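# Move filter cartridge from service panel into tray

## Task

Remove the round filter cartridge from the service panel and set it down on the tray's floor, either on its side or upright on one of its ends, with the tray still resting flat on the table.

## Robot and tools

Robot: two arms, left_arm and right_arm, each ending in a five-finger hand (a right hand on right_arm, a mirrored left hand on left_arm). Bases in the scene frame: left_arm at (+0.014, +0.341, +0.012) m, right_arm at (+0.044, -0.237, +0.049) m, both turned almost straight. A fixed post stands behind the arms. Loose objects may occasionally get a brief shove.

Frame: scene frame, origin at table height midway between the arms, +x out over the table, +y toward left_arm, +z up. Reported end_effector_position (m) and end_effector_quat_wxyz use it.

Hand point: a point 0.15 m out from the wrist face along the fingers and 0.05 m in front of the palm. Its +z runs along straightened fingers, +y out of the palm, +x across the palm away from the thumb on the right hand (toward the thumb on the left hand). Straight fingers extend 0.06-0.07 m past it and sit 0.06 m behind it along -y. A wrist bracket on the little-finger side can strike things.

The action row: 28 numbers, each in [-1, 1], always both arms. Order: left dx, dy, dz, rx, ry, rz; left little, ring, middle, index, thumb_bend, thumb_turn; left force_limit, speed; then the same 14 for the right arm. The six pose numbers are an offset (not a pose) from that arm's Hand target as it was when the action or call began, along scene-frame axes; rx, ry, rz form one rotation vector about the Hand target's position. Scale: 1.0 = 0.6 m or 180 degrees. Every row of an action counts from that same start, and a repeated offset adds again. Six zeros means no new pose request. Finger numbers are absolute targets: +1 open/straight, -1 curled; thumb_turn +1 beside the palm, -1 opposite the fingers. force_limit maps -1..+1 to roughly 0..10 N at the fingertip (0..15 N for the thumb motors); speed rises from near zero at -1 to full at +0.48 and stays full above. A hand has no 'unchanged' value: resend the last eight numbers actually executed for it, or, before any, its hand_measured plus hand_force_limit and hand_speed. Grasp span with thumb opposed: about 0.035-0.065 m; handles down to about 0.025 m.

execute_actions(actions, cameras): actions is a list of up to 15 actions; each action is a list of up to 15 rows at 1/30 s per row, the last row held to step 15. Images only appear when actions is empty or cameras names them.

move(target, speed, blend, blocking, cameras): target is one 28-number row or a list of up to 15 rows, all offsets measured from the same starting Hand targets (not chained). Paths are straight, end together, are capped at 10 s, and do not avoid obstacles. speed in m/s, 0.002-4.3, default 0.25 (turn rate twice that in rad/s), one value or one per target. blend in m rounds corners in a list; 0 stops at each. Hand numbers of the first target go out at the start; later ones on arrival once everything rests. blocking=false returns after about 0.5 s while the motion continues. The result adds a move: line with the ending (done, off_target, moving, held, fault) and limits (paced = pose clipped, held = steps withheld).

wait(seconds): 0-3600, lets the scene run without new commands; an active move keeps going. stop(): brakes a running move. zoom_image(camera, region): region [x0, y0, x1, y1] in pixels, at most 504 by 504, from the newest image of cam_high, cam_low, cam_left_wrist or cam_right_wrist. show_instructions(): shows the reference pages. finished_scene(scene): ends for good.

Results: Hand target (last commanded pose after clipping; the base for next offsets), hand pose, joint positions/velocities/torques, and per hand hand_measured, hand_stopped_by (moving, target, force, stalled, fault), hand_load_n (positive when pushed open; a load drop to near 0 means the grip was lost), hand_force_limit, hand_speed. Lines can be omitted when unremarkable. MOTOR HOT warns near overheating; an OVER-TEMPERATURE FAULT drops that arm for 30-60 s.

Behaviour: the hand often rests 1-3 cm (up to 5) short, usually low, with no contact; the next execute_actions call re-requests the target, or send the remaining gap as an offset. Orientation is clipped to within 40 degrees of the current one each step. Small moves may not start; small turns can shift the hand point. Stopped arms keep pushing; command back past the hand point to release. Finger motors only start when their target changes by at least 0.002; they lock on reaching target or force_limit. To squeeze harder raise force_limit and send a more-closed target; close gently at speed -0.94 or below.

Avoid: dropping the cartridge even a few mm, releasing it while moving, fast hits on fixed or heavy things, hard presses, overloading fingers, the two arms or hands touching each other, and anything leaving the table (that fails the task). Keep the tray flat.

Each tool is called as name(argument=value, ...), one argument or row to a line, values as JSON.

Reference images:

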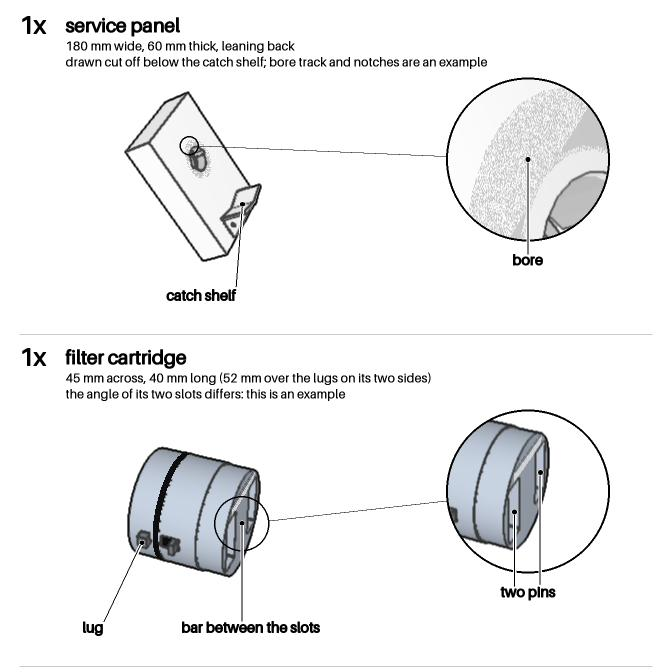

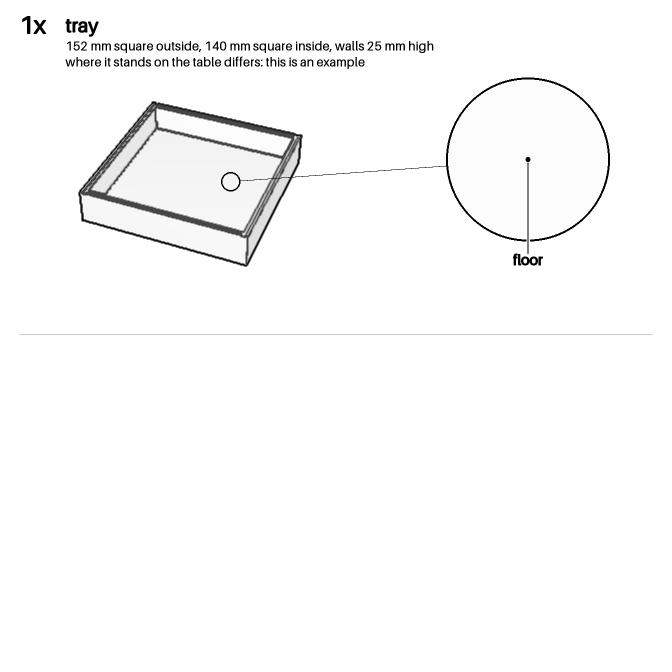

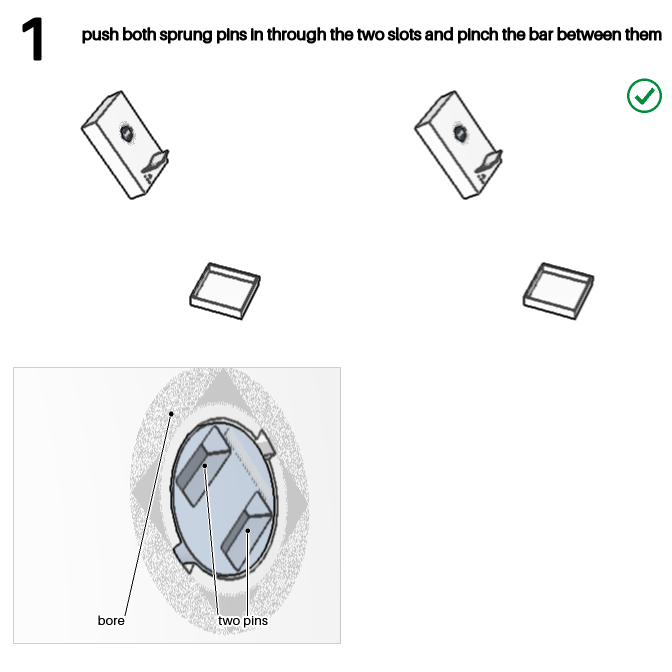

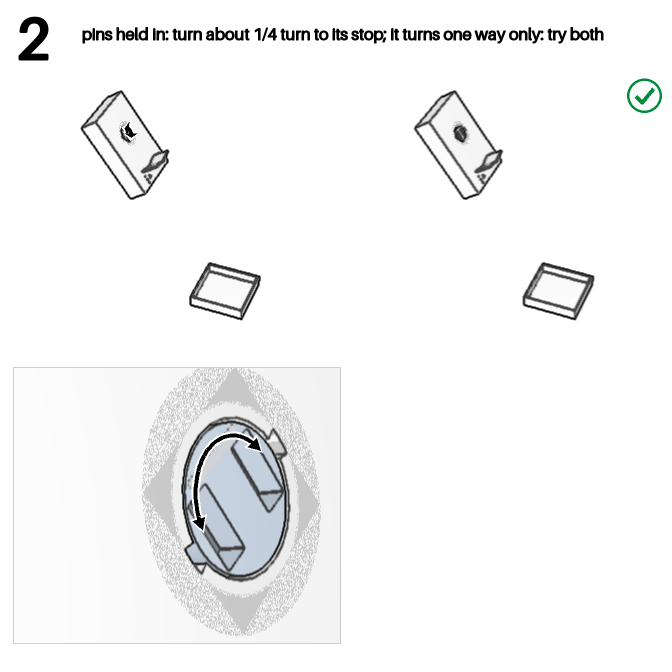

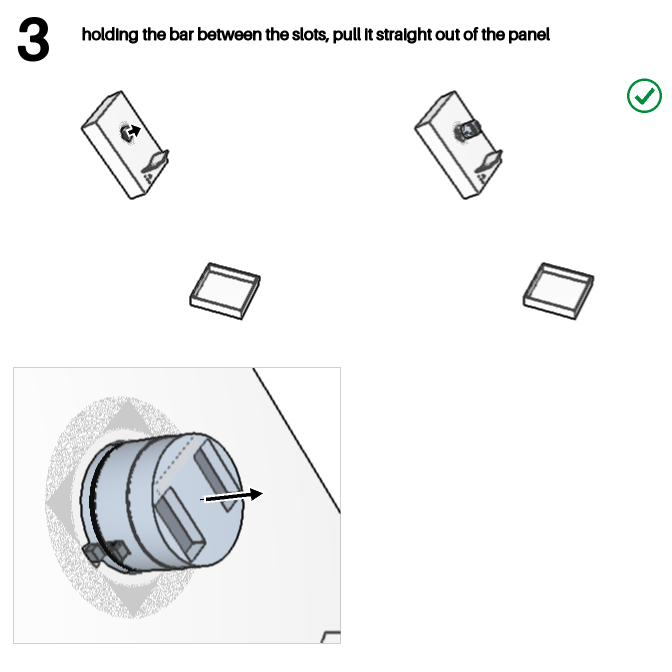

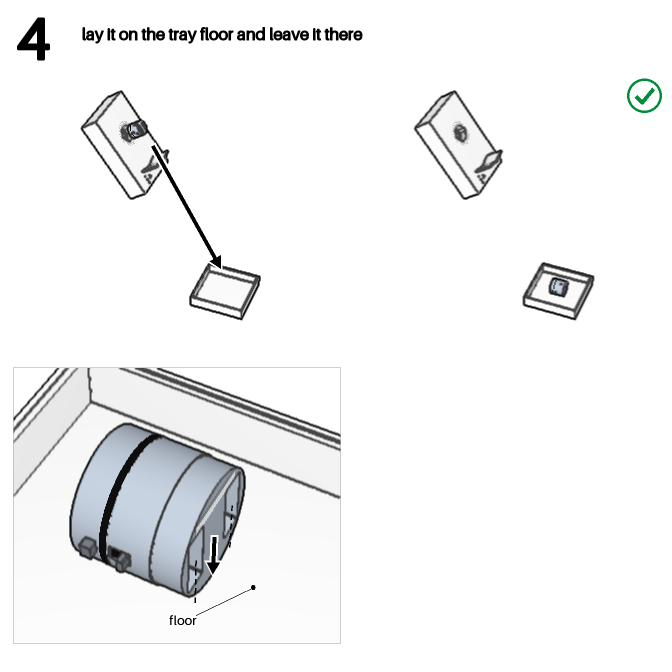

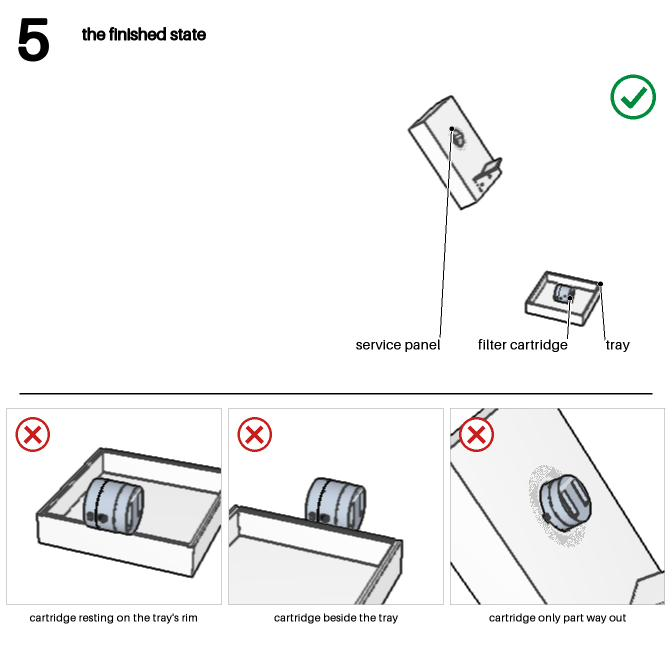

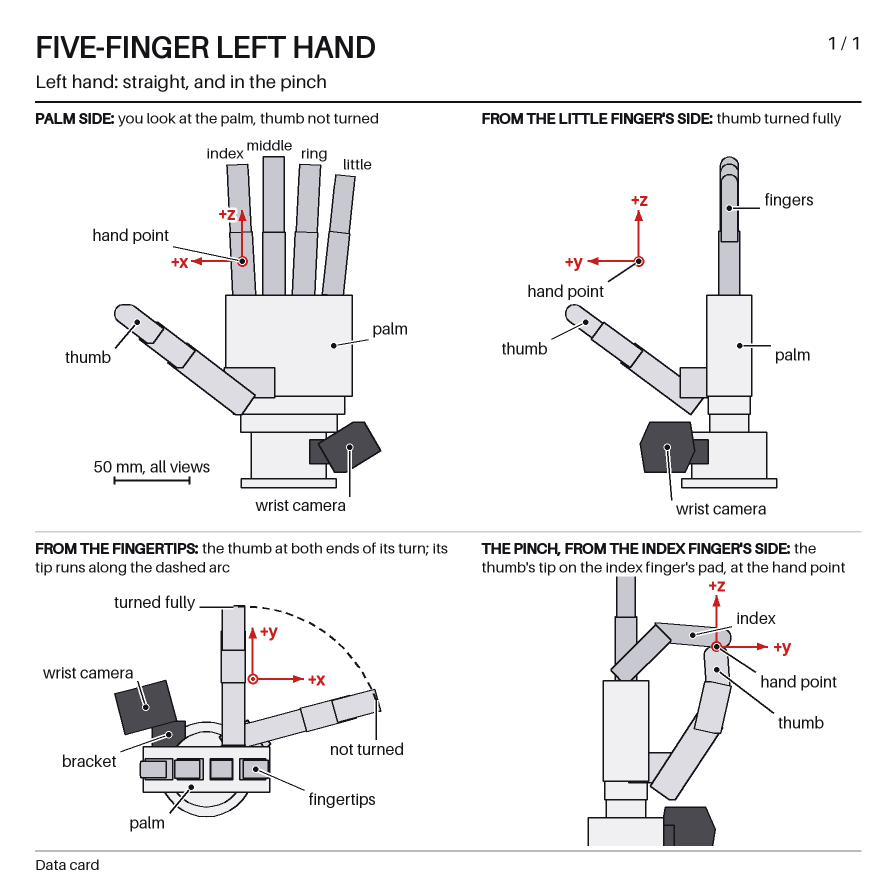

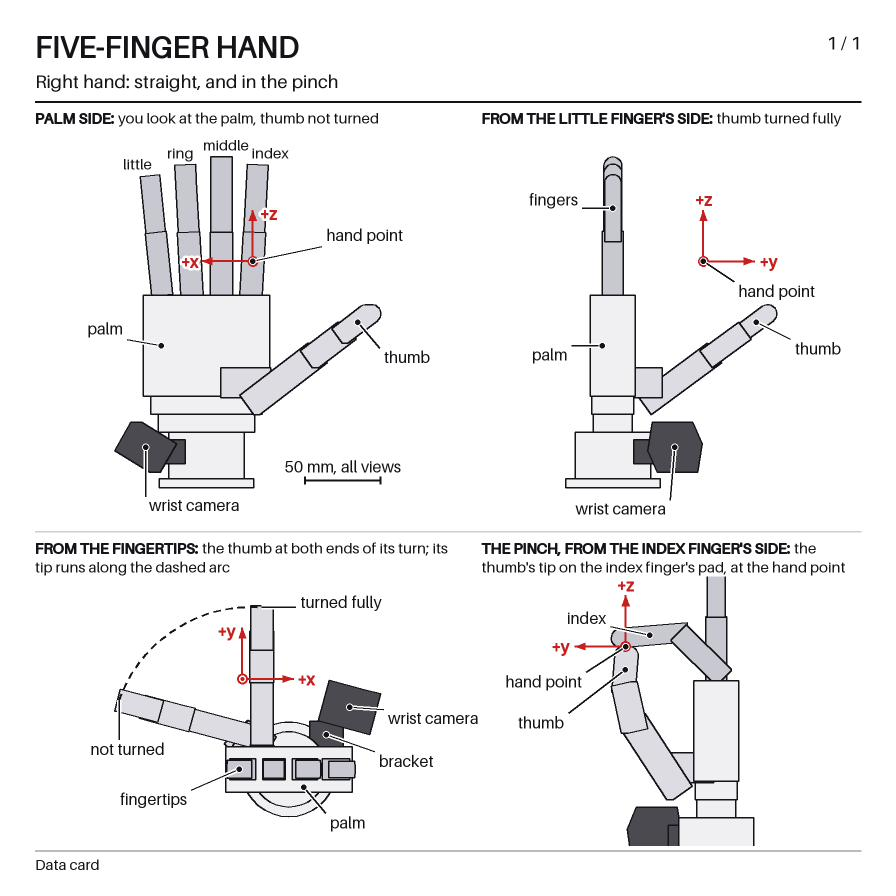

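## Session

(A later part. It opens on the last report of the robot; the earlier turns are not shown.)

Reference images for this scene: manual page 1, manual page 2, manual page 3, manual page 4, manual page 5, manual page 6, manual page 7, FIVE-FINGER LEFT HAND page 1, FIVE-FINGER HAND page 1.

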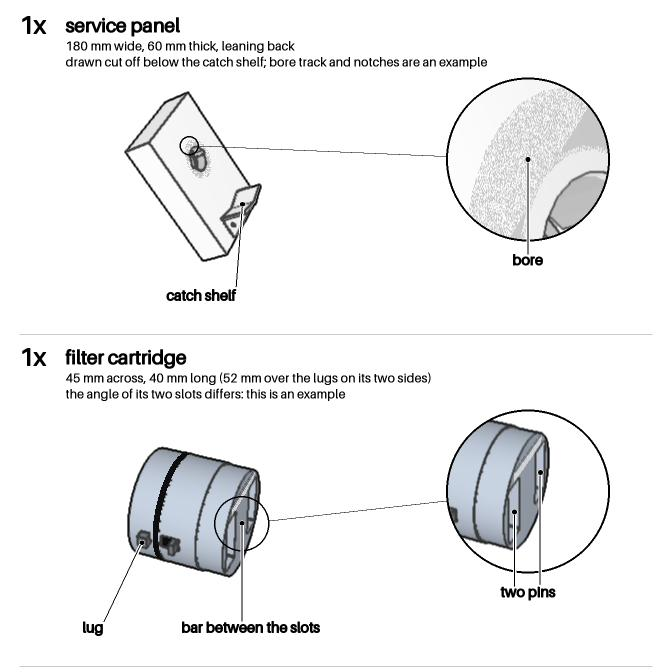

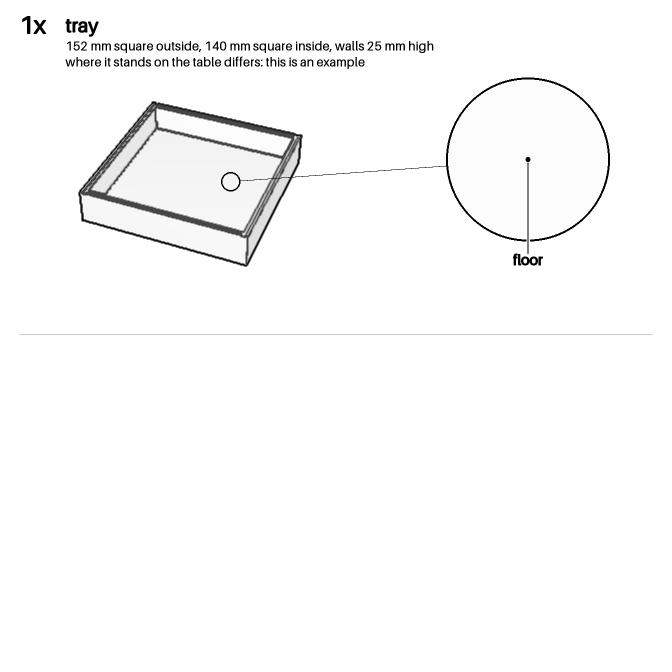

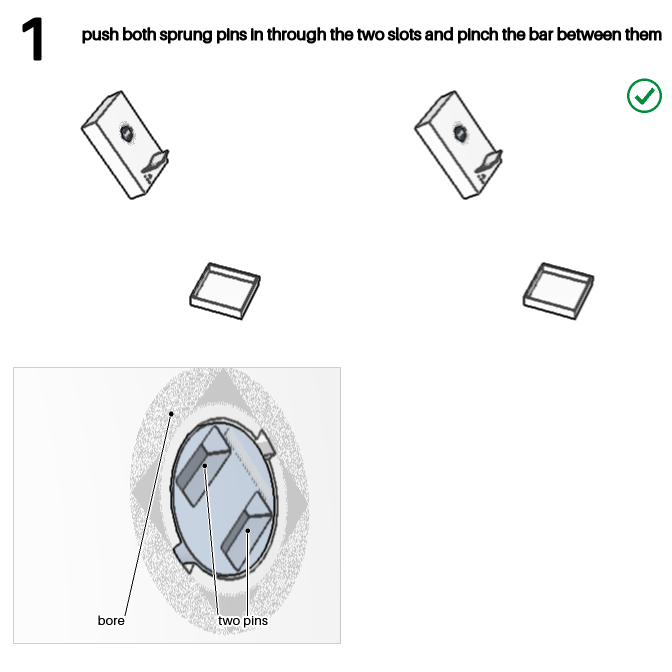

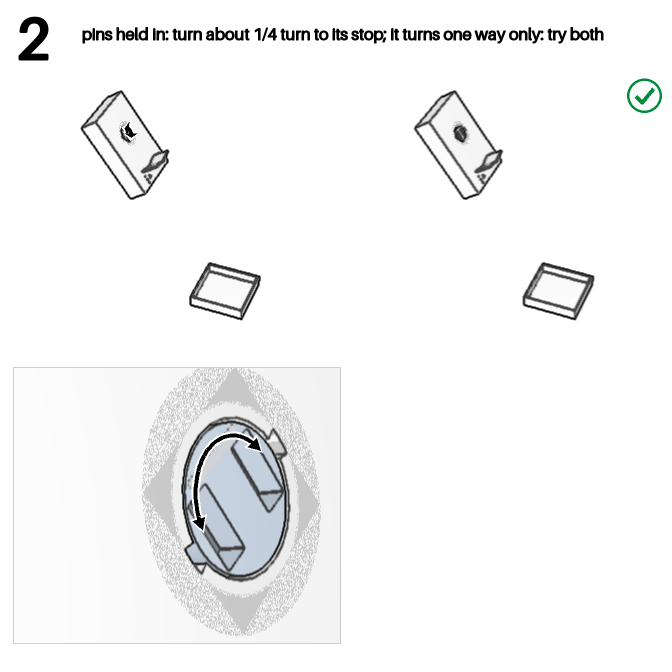

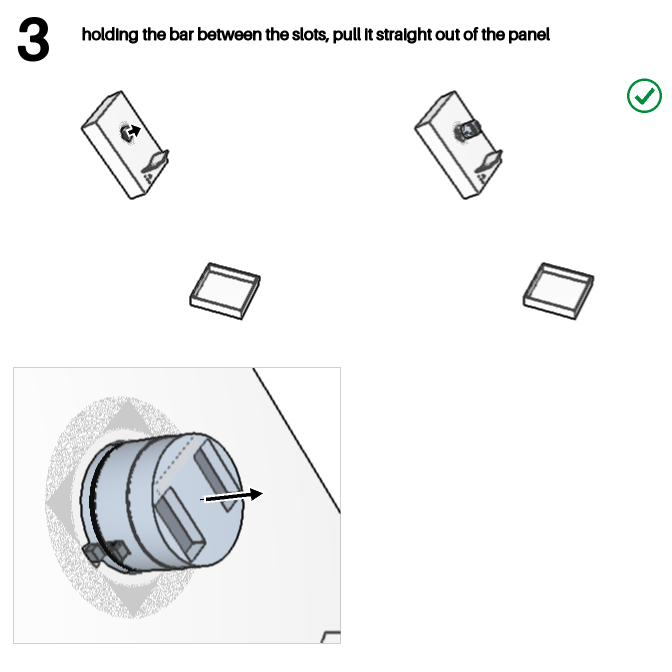

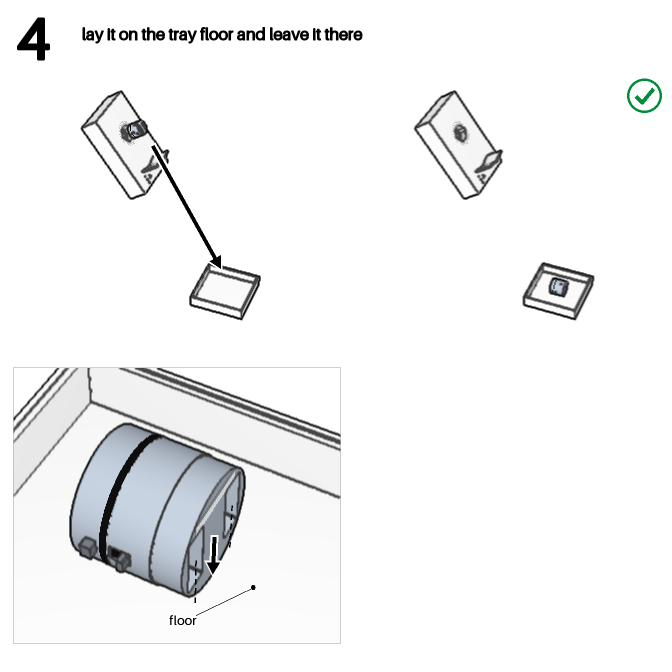

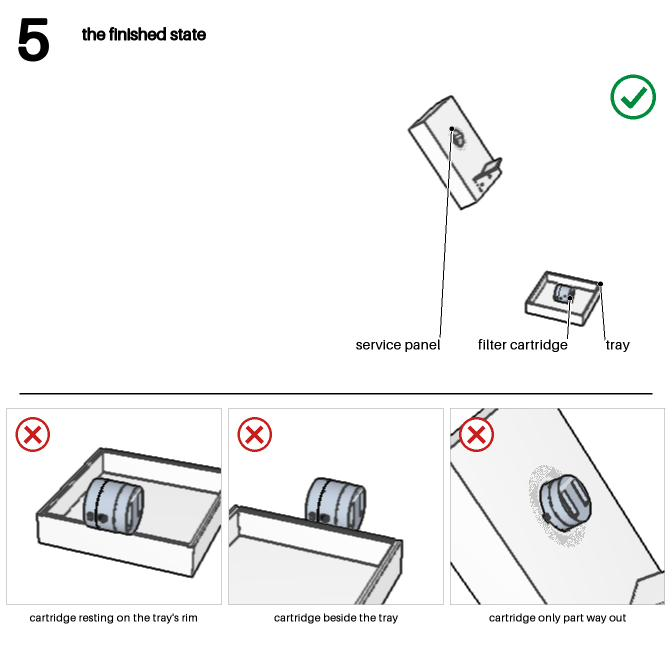

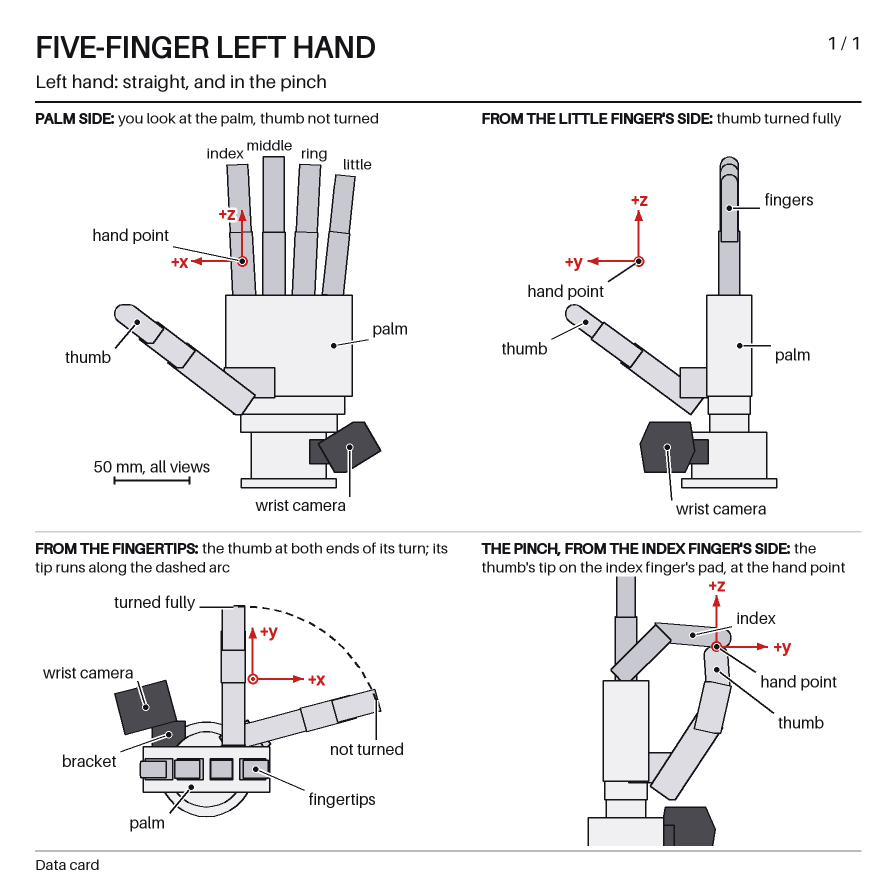

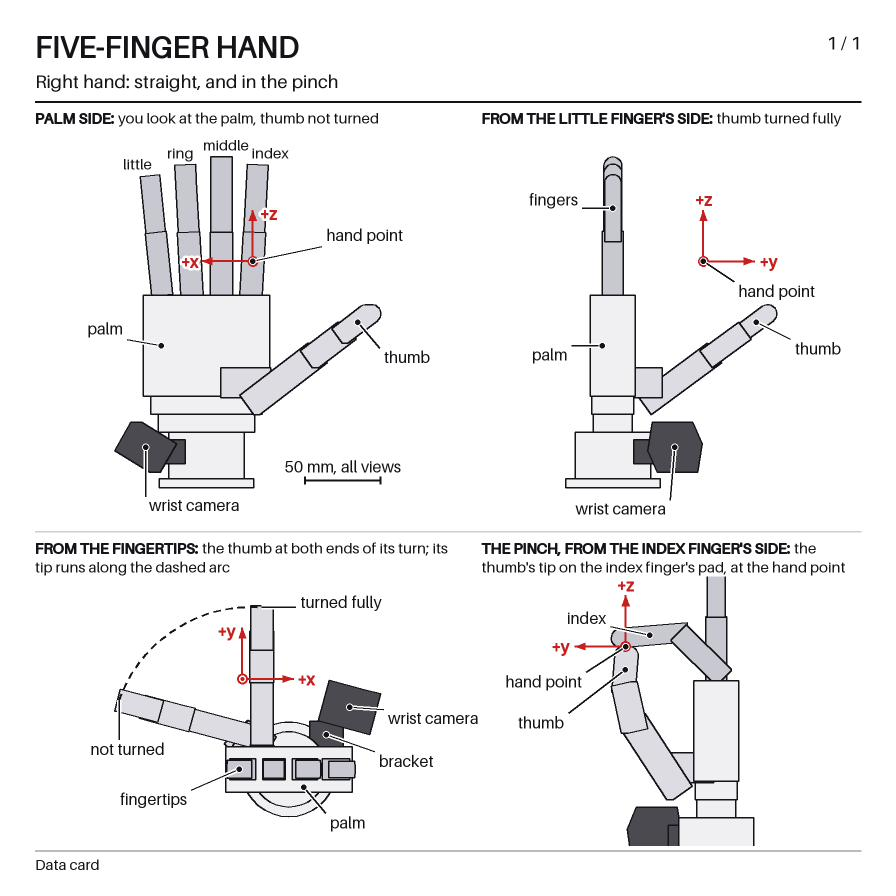

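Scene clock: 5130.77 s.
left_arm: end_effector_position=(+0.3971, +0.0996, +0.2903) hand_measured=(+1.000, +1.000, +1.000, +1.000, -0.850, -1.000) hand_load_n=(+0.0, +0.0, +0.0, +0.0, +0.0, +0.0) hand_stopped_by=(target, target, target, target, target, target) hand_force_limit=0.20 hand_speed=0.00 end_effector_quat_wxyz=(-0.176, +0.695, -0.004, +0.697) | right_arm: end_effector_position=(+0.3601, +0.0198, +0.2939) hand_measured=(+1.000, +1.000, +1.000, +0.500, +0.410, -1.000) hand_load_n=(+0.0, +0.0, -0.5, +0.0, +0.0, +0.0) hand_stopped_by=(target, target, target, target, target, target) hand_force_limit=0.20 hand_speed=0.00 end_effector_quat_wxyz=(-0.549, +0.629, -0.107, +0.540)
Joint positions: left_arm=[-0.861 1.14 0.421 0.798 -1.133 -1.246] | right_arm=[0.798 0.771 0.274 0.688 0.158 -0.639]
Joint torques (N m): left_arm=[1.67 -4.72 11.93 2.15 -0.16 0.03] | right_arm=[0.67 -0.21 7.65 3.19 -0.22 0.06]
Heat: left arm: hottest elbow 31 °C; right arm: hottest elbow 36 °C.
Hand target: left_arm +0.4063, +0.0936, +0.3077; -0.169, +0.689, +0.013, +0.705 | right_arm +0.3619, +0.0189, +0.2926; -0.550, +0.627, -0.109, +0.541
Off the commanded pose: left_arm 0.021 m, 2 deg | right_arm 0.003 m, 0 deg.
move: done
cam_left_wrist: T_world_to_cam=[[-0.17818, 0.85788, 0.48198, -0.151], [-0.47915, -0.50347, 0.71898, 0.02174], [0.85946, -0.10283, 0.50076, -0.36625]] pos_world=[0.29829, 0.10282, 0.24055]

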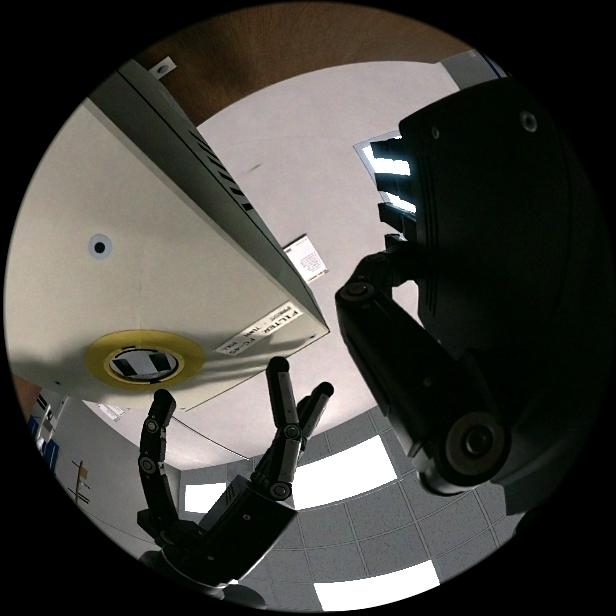

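move(
  target=[
    [0,0,0,0,0,0,1,1,1,1,-0.85,-1,0.2,0.0,-0.1500,-0.1300,0.0500,0,0,0,1,1,1,1,0.41,-1,0.2,0.0],
    [0,0,0,0,0,0,1,1,1,1,-0.85,-1,0.2,0.0,-0.1500,-0.1300,0.0500,-0.4402,-0.2251,-0.0839,1,1,1,1,0.8,-1,0.2,0.0],
  ],
  speed=[0.12,0.4],
  cameras=["cam_left_wrist","cam_right_wrist","cam_high"],
)

Scene clock: 5162.53 s.
left_arm: end_effector_position=(+0.3971, +0.0996, +0.2903) hand_measured=(+1.000, +1.000, +1.000, +1.000, -0.850, -1.000) hand_load_n=(+0.0, +0.0, +0.0, +0.0, +0.0, +0.0) hand_stopped_by=(target, target, target, target, target, target) hand_force_limit=0.20 hand_speed=0.00 end_effector_quat_wxyz=(-0.176, +0.695, -0.004, +0.697) | right_arm: end_effector_position=(+0.2724, -0.0629, +0.3131) hand_measured=(+1.000, +1.000, +1.000, +1.000, +0.800, -1.000) hand_load_n=(+0.0, +0.0, +0.0, +0.0, +0.0, +0.5) hand_stopped_by=(target, target, target, target, target, target) hand_force_limit=0.20 hand_speed=0.00 end_effector_quat_wxyz=(+0.017, +0.630, +0.354, +0.691)
Joint positions: left_arm=[-0.861 1.14 0.421 0.798 -1.133 -1.246] | right_arm=[1.411 0.373 0.221 0.082 0.911 -2.052]
Joint torques (N m): left_arm=[1.79 -4.66 11.93 2.17 -0.16 0.03] | right_arm=[1.85 2.9 10.07 2.22 0.14 -0.11]
Heat: left arm: hottest elbow 31 °C; right arm: hottest elbow 34 °C.
Hand target: left_arm +0.4063, +0.0936, +0.3077; -0.169, +0.689, +0.013, +0.705 | right_arm +0.2719, -0.0591, +0.3226; +0.031, +0.599, +0.361, +0.714
Off the commanded pose: left_arm 0.021 m, 2 deg | right_arm 0.010 m, 5 deg.
joint sent to its limit (right arm) — joint 6 (wrist roll), lower limit. The joint targets are off in orientation, not in position.
move: off_target (right_arm); target 2's new numbers were sent with right_arm's hand 0.010 m and 5 deg from that target
cam_left_wrist: T_world_to_cam=[[-0.17818, 0.85788, 0.48198, -0.151], [-0.47915, -0.50347, 0.71898, 0.02174], [0.85946, -0.10283, 0.50076, -0.36625]] pos_world=[0.29829, 0.10282, 0.24055]
cam_right_wrist: T_world_to_cam=[[0.28929, -0.60204, 0.74421, -0.35681], [-0.18675, -0.79802, -0.57297, 0.17947], [0.93885, 0.02677, -0.34329, -0.03454]] pos_world=[0.16917, -0.07067, 0.35652]
Images, in order (width x height): cam_high 896x504, cam_left_wrist 616x616, cam_right_wrist 616x616.

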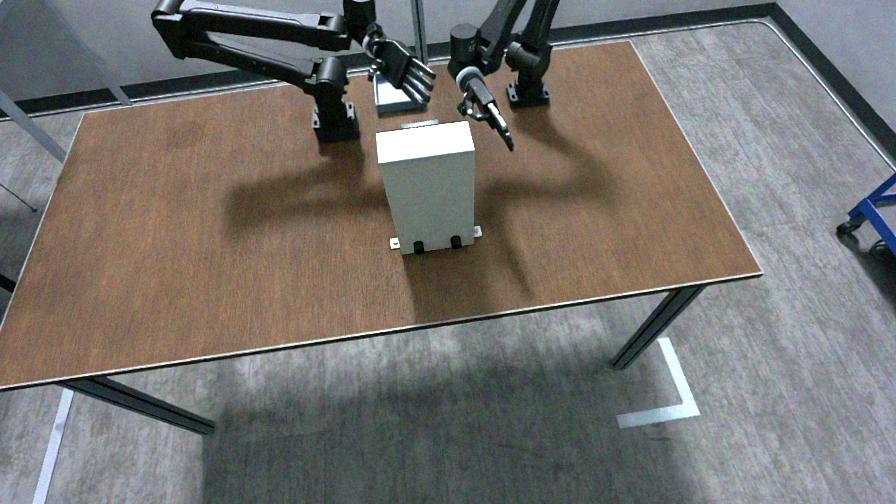

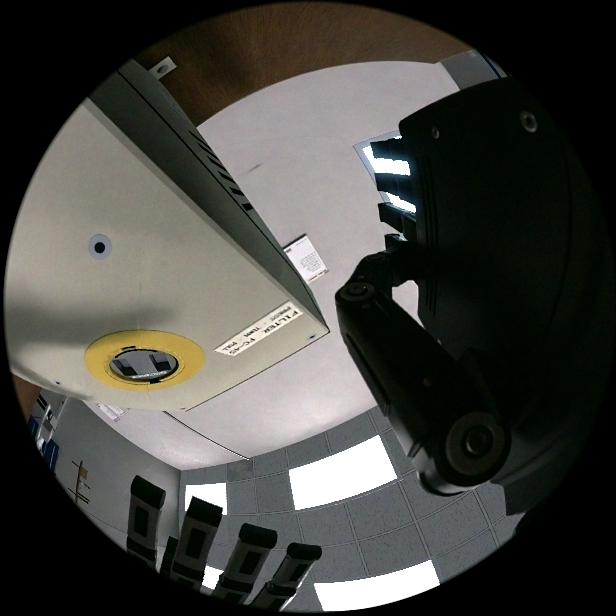

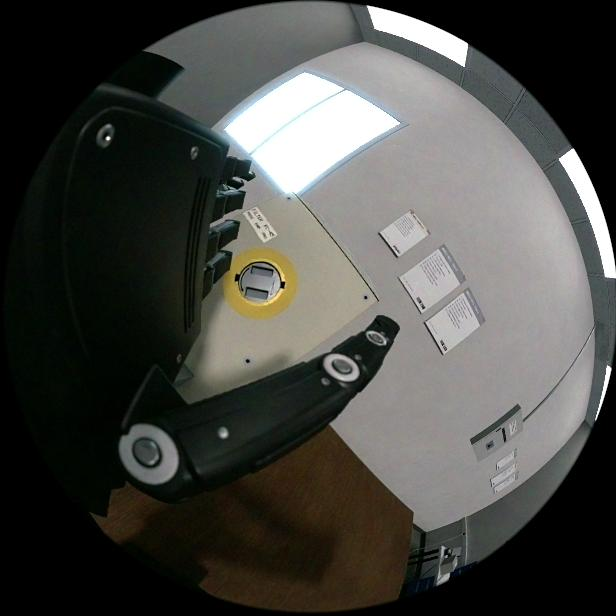

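zoom_image(
  camera="cam_left_wrist",
  region=[120, 465, 230, 575],
)

zoom_image(
  camera="cam_right_wrist",
  region=[200, 150, 310, 260],
)

Scaled by 4.582 from the camera's image (finer frame: 880x880).

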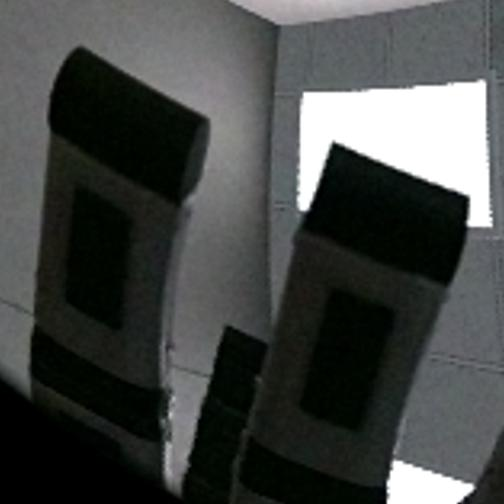

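Scaled by 4.582 from the camera's image (finer frame: 880x880).

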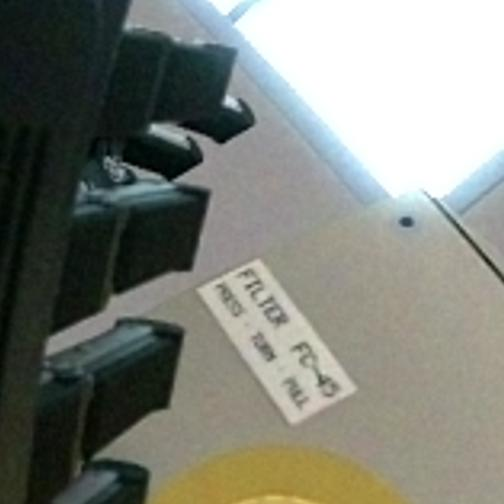

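move(
  target=[
    [0,0,0,0,0,0,1,1,1,1,-0.85,-1,0.2,0.0,0.0750,-0.0298,0.0200,0,0,0,1,1,1,1,0.8,-1,0.2,0.0],
    [0,0,0,0,0,0,1,1,1,1,-0.85,-1,0.2,0.0,0.0750,-0.0298,-0.0322,0,0,0,1,1,1,1,0.8,-1,0.2,0.0],
    [0,0,0,0,0,0,1,1,1,1,-0.85,-1,0.2,0.0,0.0955,-0.0298,-0.0465,0,0,0,1,1,1,1,0.8,-1,0.2,0.0],
  ],
  speed=[0.1,0.08,0.05],
  cameras=["cam_left_wrist","cam_right_wrist"],
)

zoom_image(
  camera="cam_left_wrist",
  region=[70, 320, 190, 440],
)

Scene clock: 5176.40 s.
left_arm: end_effector_position=(+0.3971, +0.0996, +0.2903) hand_measured=(+1.000, +1.000, +1.000, +1.000, -0.850, -1.000) hand_load_n=(+0.0, +0.0, +0.0, +0.0, +0.0, +0.0) hand_stopped_by=(target, target, target, target, target, target) hand_force_limit=0.20 hand_speed=0.00 end_effector_quat_wxyz=(-0.176, +0.695, -0.004, +0.697) | right_arm: end_effector_position=(+0.3277, -0.0765, +0.2952) hand_measured=(+1.000, +1.000, +1.000, +1.000, +0.800, -1.000) hand_load_n=(+0.0, +0.0, +0.0, +0.0, +0.0, +0.0) hand_stopped_by=(target, target, target, target, target, target) hand_force_limit=0.20 hand_speed=0.00 end_effector_quat_wxyz=(+0.001, +0.631, +0.342, +0.697)
Joint positions: left_arm=[-0.861 1.14 0.421 0.798 -1.133 -1.246] | right_arm=[1.023 0.444 0.175 0.236 0.515 -2.052]
Joint torques (N m): left_arm=[1.73 -4.78 11.93 2.21 -0.16 0.03] | right_arm=[0.67 2.55 8.24 3.25 -0.17 -0.1]
Heat: left arm: hottest elbow 31 °C; right arm: hottest elbow 35 °C.
Hand target: left_arm +0.4063, +0.0936, +0.3077; -0.169, +0.689, +0.013, +0.705 | right_arm +0.3292, -0.0770, +0.2946; +0.031, +0.599, +0.361, +0.714
Off the commanded pose: left_arm 0.021 m, 2 deg | right_arm 0.002 m, 6 deg.
joint sent to its limit (right arm) — joint 6 (wrist roll), lower limit. The joint targets are off in orientation, not in position.
move: off_target (right_arm)
cam_left_wrist: T_world_to_cam=[[-0.17818, 0.85788, 0.48198, -0.151], [-0.47915, -0.50347, 0.71898, 0.02174], [0.85946, -0.10283, 0.50076, -0.36625]] pos_world=[0.29829, 0.10282, 0.24055]
cam_right_wrist: T_world_to_cam=[[0.298, -0.63005, 0.7171, -0.36461], [-0.18455, -0.77509, -0.6043, 0.17889], [0.93656, 0.04774, -0.34725, -0.08863]] pos_world=[0.22467, -0.08683, 0.33879]

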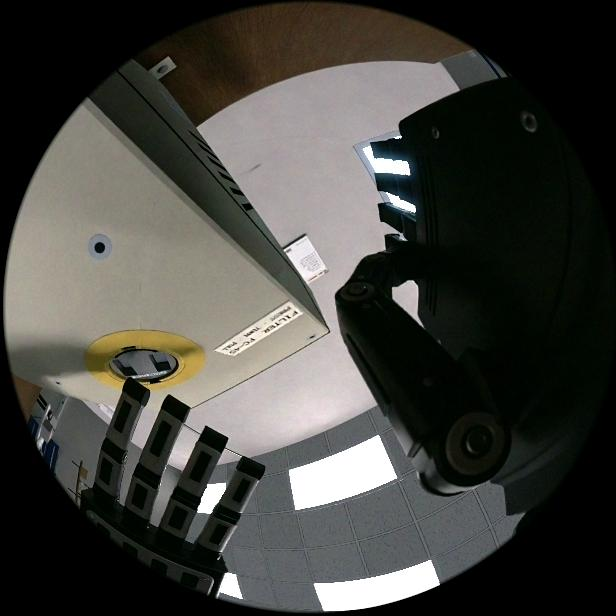

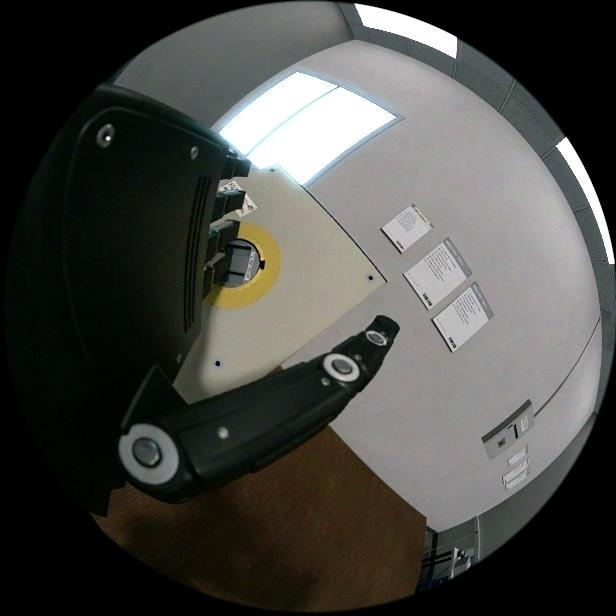

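Scaled by 4.200 from the camera's image (finer frame: 880x880).

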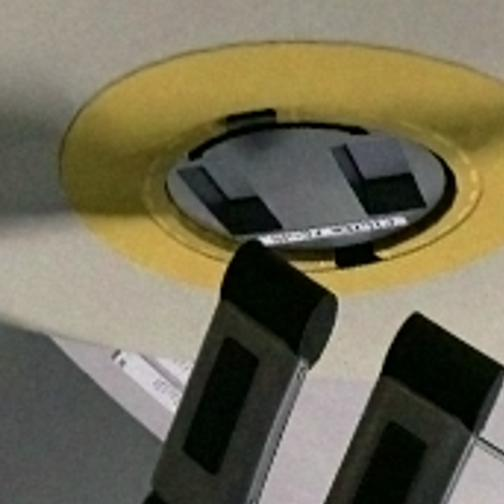

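zoom_image(
  camera="cam_left_wrist",
  region=[105, 345, 155, 395],
)

zoom_image(
  camera="cam_left_wrist",
  region=[140, 345, 180, 385],
)

Scaled by 10.080 from the camera's image (finer frame: 880x880).

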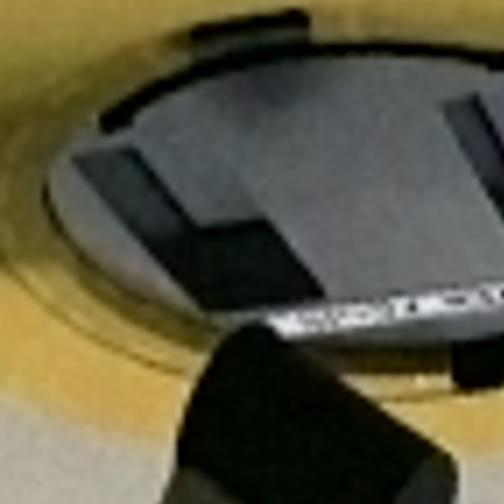

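Scaled by 12.600 from the camera's image (finer frame: 880x880).

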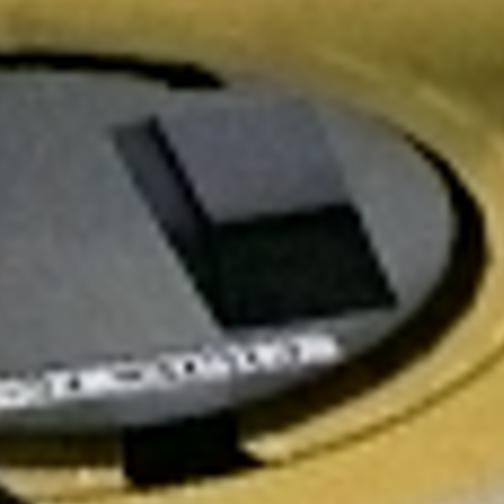

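zoom_image(
  camera="cam_left_wrist",
  region=[60, 470, 240, 616],
)

execute_actions(
  actions=[],
  cameras=["cam_high", "cam_low"],
)

zoom_image(
  camera="cam_high",
  region=[330, 0, 530, 120],
)

zoom_image(
  camera="cam_low",
  region=[540, 40, 800, 230],
)

Scaled by 2.800 from the camera's image (finer frame: 880x880).

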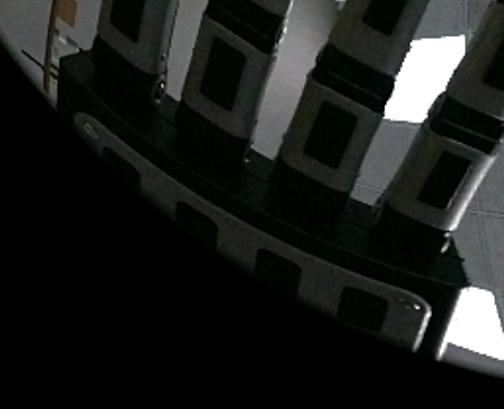

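Scene clock: 5220.03 s.
left_arm: end_effector_position=(+0.3971, +0.0996, +0.2903) hand_measured=(+1.000, +1.000, +1.000, +1.000, -0.850, -1.000) hand_load_n=(+0.0, +0.0, +0.0, +0.0, +0.0, +0.0) hand_stopped_by=(target, target, target, target, target, target) hand_force_limit=0.20 hand_speed=0.00 end_effector_quat_wxyz=(-0.176, +0.695, -0.004, +0.697) | right_arm: end_effector_position=(+0.3277, -0.0765, +0.2952) hand_measured=(+1.000, +1.000, +1.000, +1.000, +0.800, -1.000) hand_load_n=(+0.0, +0.0, +0.0, +0.0, +0.0, +0.5) hand_stopped_by=(target, target, target, target, target, target) hand_force_limit=0.20 hand_speed=0.00 end_effector_quat_wxyz=(+0.001, +0.631, +0.342, +0.697)
Joint positions: left_arm=[-0.861 1.14 0.421 0.798 -1.133 -1.246] | right_arm=[1.023 0.444 0.175 0.236 0.515 -2.052]
Joint velocities: within noise
Joint torques (N m): left_arm=[1.73 -4.72 11.9 2.18 -0.16 0.03] | right_arm=[0.56 2.32 8.24 3.18 -0.17 -0.11]
Heat: left arm: hottest elbow 31 °C; right arm: hottest elbow 34 °C.
Hand target: left_arm +0.4063, +0.0936, +0.3077; -0.169, +0.689, +0.013, +0.705 | right_arm +0.3292, -0.0770, +0.2946; +0.031, +0.599, +0.361, +0.714
Off the commanded pose: left_arm 0.021 m, 2 deg | right_arm 0.002 m, 6 deg.
Images, in order (width x height): cam_high 896x504, cam_low 896x504.

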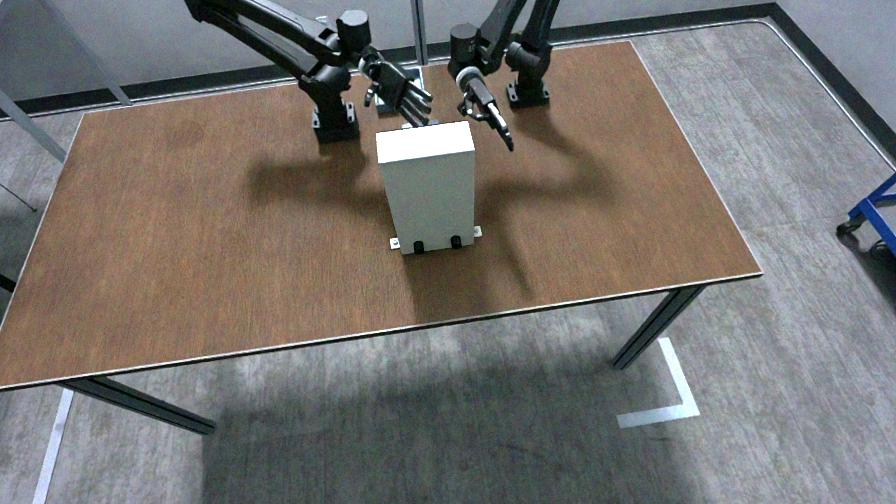

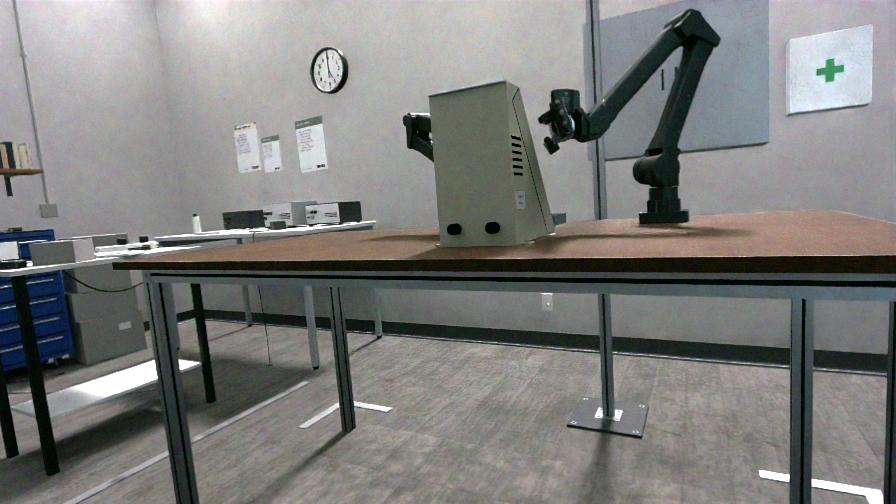

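Scaled by 2.520 from the camera's image (finer frame: 1280x720).

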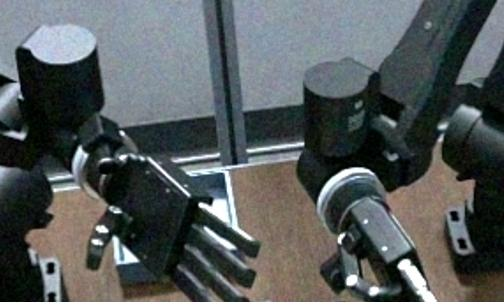

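Scaled by 1.938 from the camera's image (finer frame: 1280x720).

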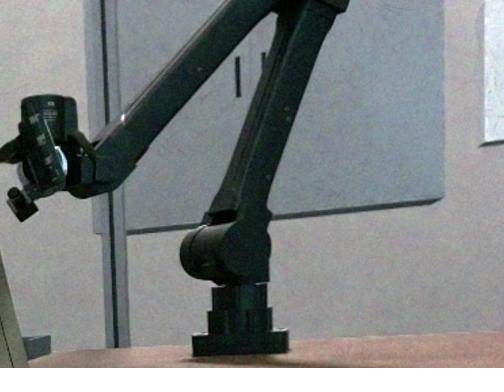

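move(
  target=[0,0,0,0,0,0,1,1,1,1,-0.85,-1,0.2,0.0,0.0109,0,-0.0077,0,0,0,1,1,1,1,0.8,-1,0.2,0.0],
  speed=0.04,
  cameras=["cam_left_wrist"],
)

zoom_image(
  camera="cam_left_wrist",
  region=[105, 345, 155, 395],
)

Scene clock: 5236.43 s.
left_arm: end_effector_position=(+0.3971, +0.0996, +0.2903) hand_measured=(+1.000, +1.000, +1.000, +1.000, -0.850, -1.000) hand_load_n=(+0.0, -0.5, +0.0, +0.0, +0.0, +0.0) hand_stopped_by=(target, target, target, target, target, target) hand_force_limit=0.20 hand_speed=0.00 end_effector_quat_wxyz=(-0.176, +0.695, -0.004, +0.697) | right_arm: end_effector_position=(+0.3341, -0.0761, +0.2906) hand_measured=(+1.000, +1.000, +1.000, +1.000, +0.800, -1.000) hand_load_n=(+0.0, +0.5, +0.0, +0.0, +0.5, +0.0) hand_stopped_by=(target, target, target, target, target, target) hand_force_limit=0.20 hand_speed=0.00 end_effector_quat_wxyz=(-0.001, +0.630, +0.341, +0.698)
Joint positions: left_arm=[-0.861 1.14 0.421 0.798 -1.133 -1.246] | right_arm=[0.988 0.482 0.167 0.285 0.479 -2.052]
Joint torques (N m): left_arm=[1.79 -4.72 11.92 2.19 -0.16 0.03] | right_arm=[0.56 2.2 8.23 3.18 -0.17 -0.11]
Heat: left arm: hottest elbow 31 °C; right arm: hottest elbow 34 °C.
Hand target: left_arm +0.4063, +0.0936, +0.3077; -0.169, +0.689, +0.013, +0.705 | right_arm +0.3357, -0.0770, +0.2900; +0.031, +0.599, +0.361, +0.714
Off the commanded pose: left_arm 0.021 m, 2 deg | right_arm 0.002 m, 6 deg.
joint sent to its limit (right arm) — joint 6 (wrist roll), lower limit. The joint targets are off in orientation, not in position.
move: off_target (right_arm)
cam_left_wrist: T_world_to_cam=[[-0.17818, 0.85788, 0.48198, -0.151], [-0.47915, -0.50347, 0.71898, 0.02174], [0.85946, -0.10283, 0.50076, -0.36625]] pos_world=[0.29829, 0.10282, 0.24055]

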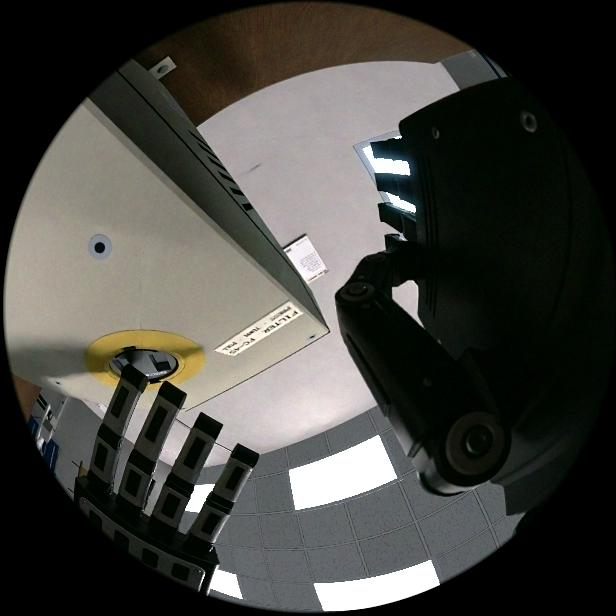

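Scaled by 10.080 from the camera's image (finer frame: 880x880).

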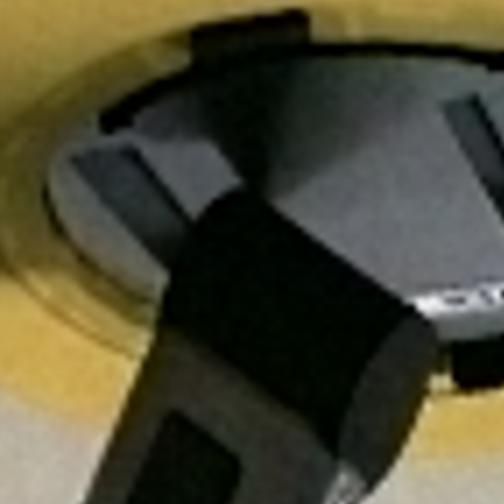

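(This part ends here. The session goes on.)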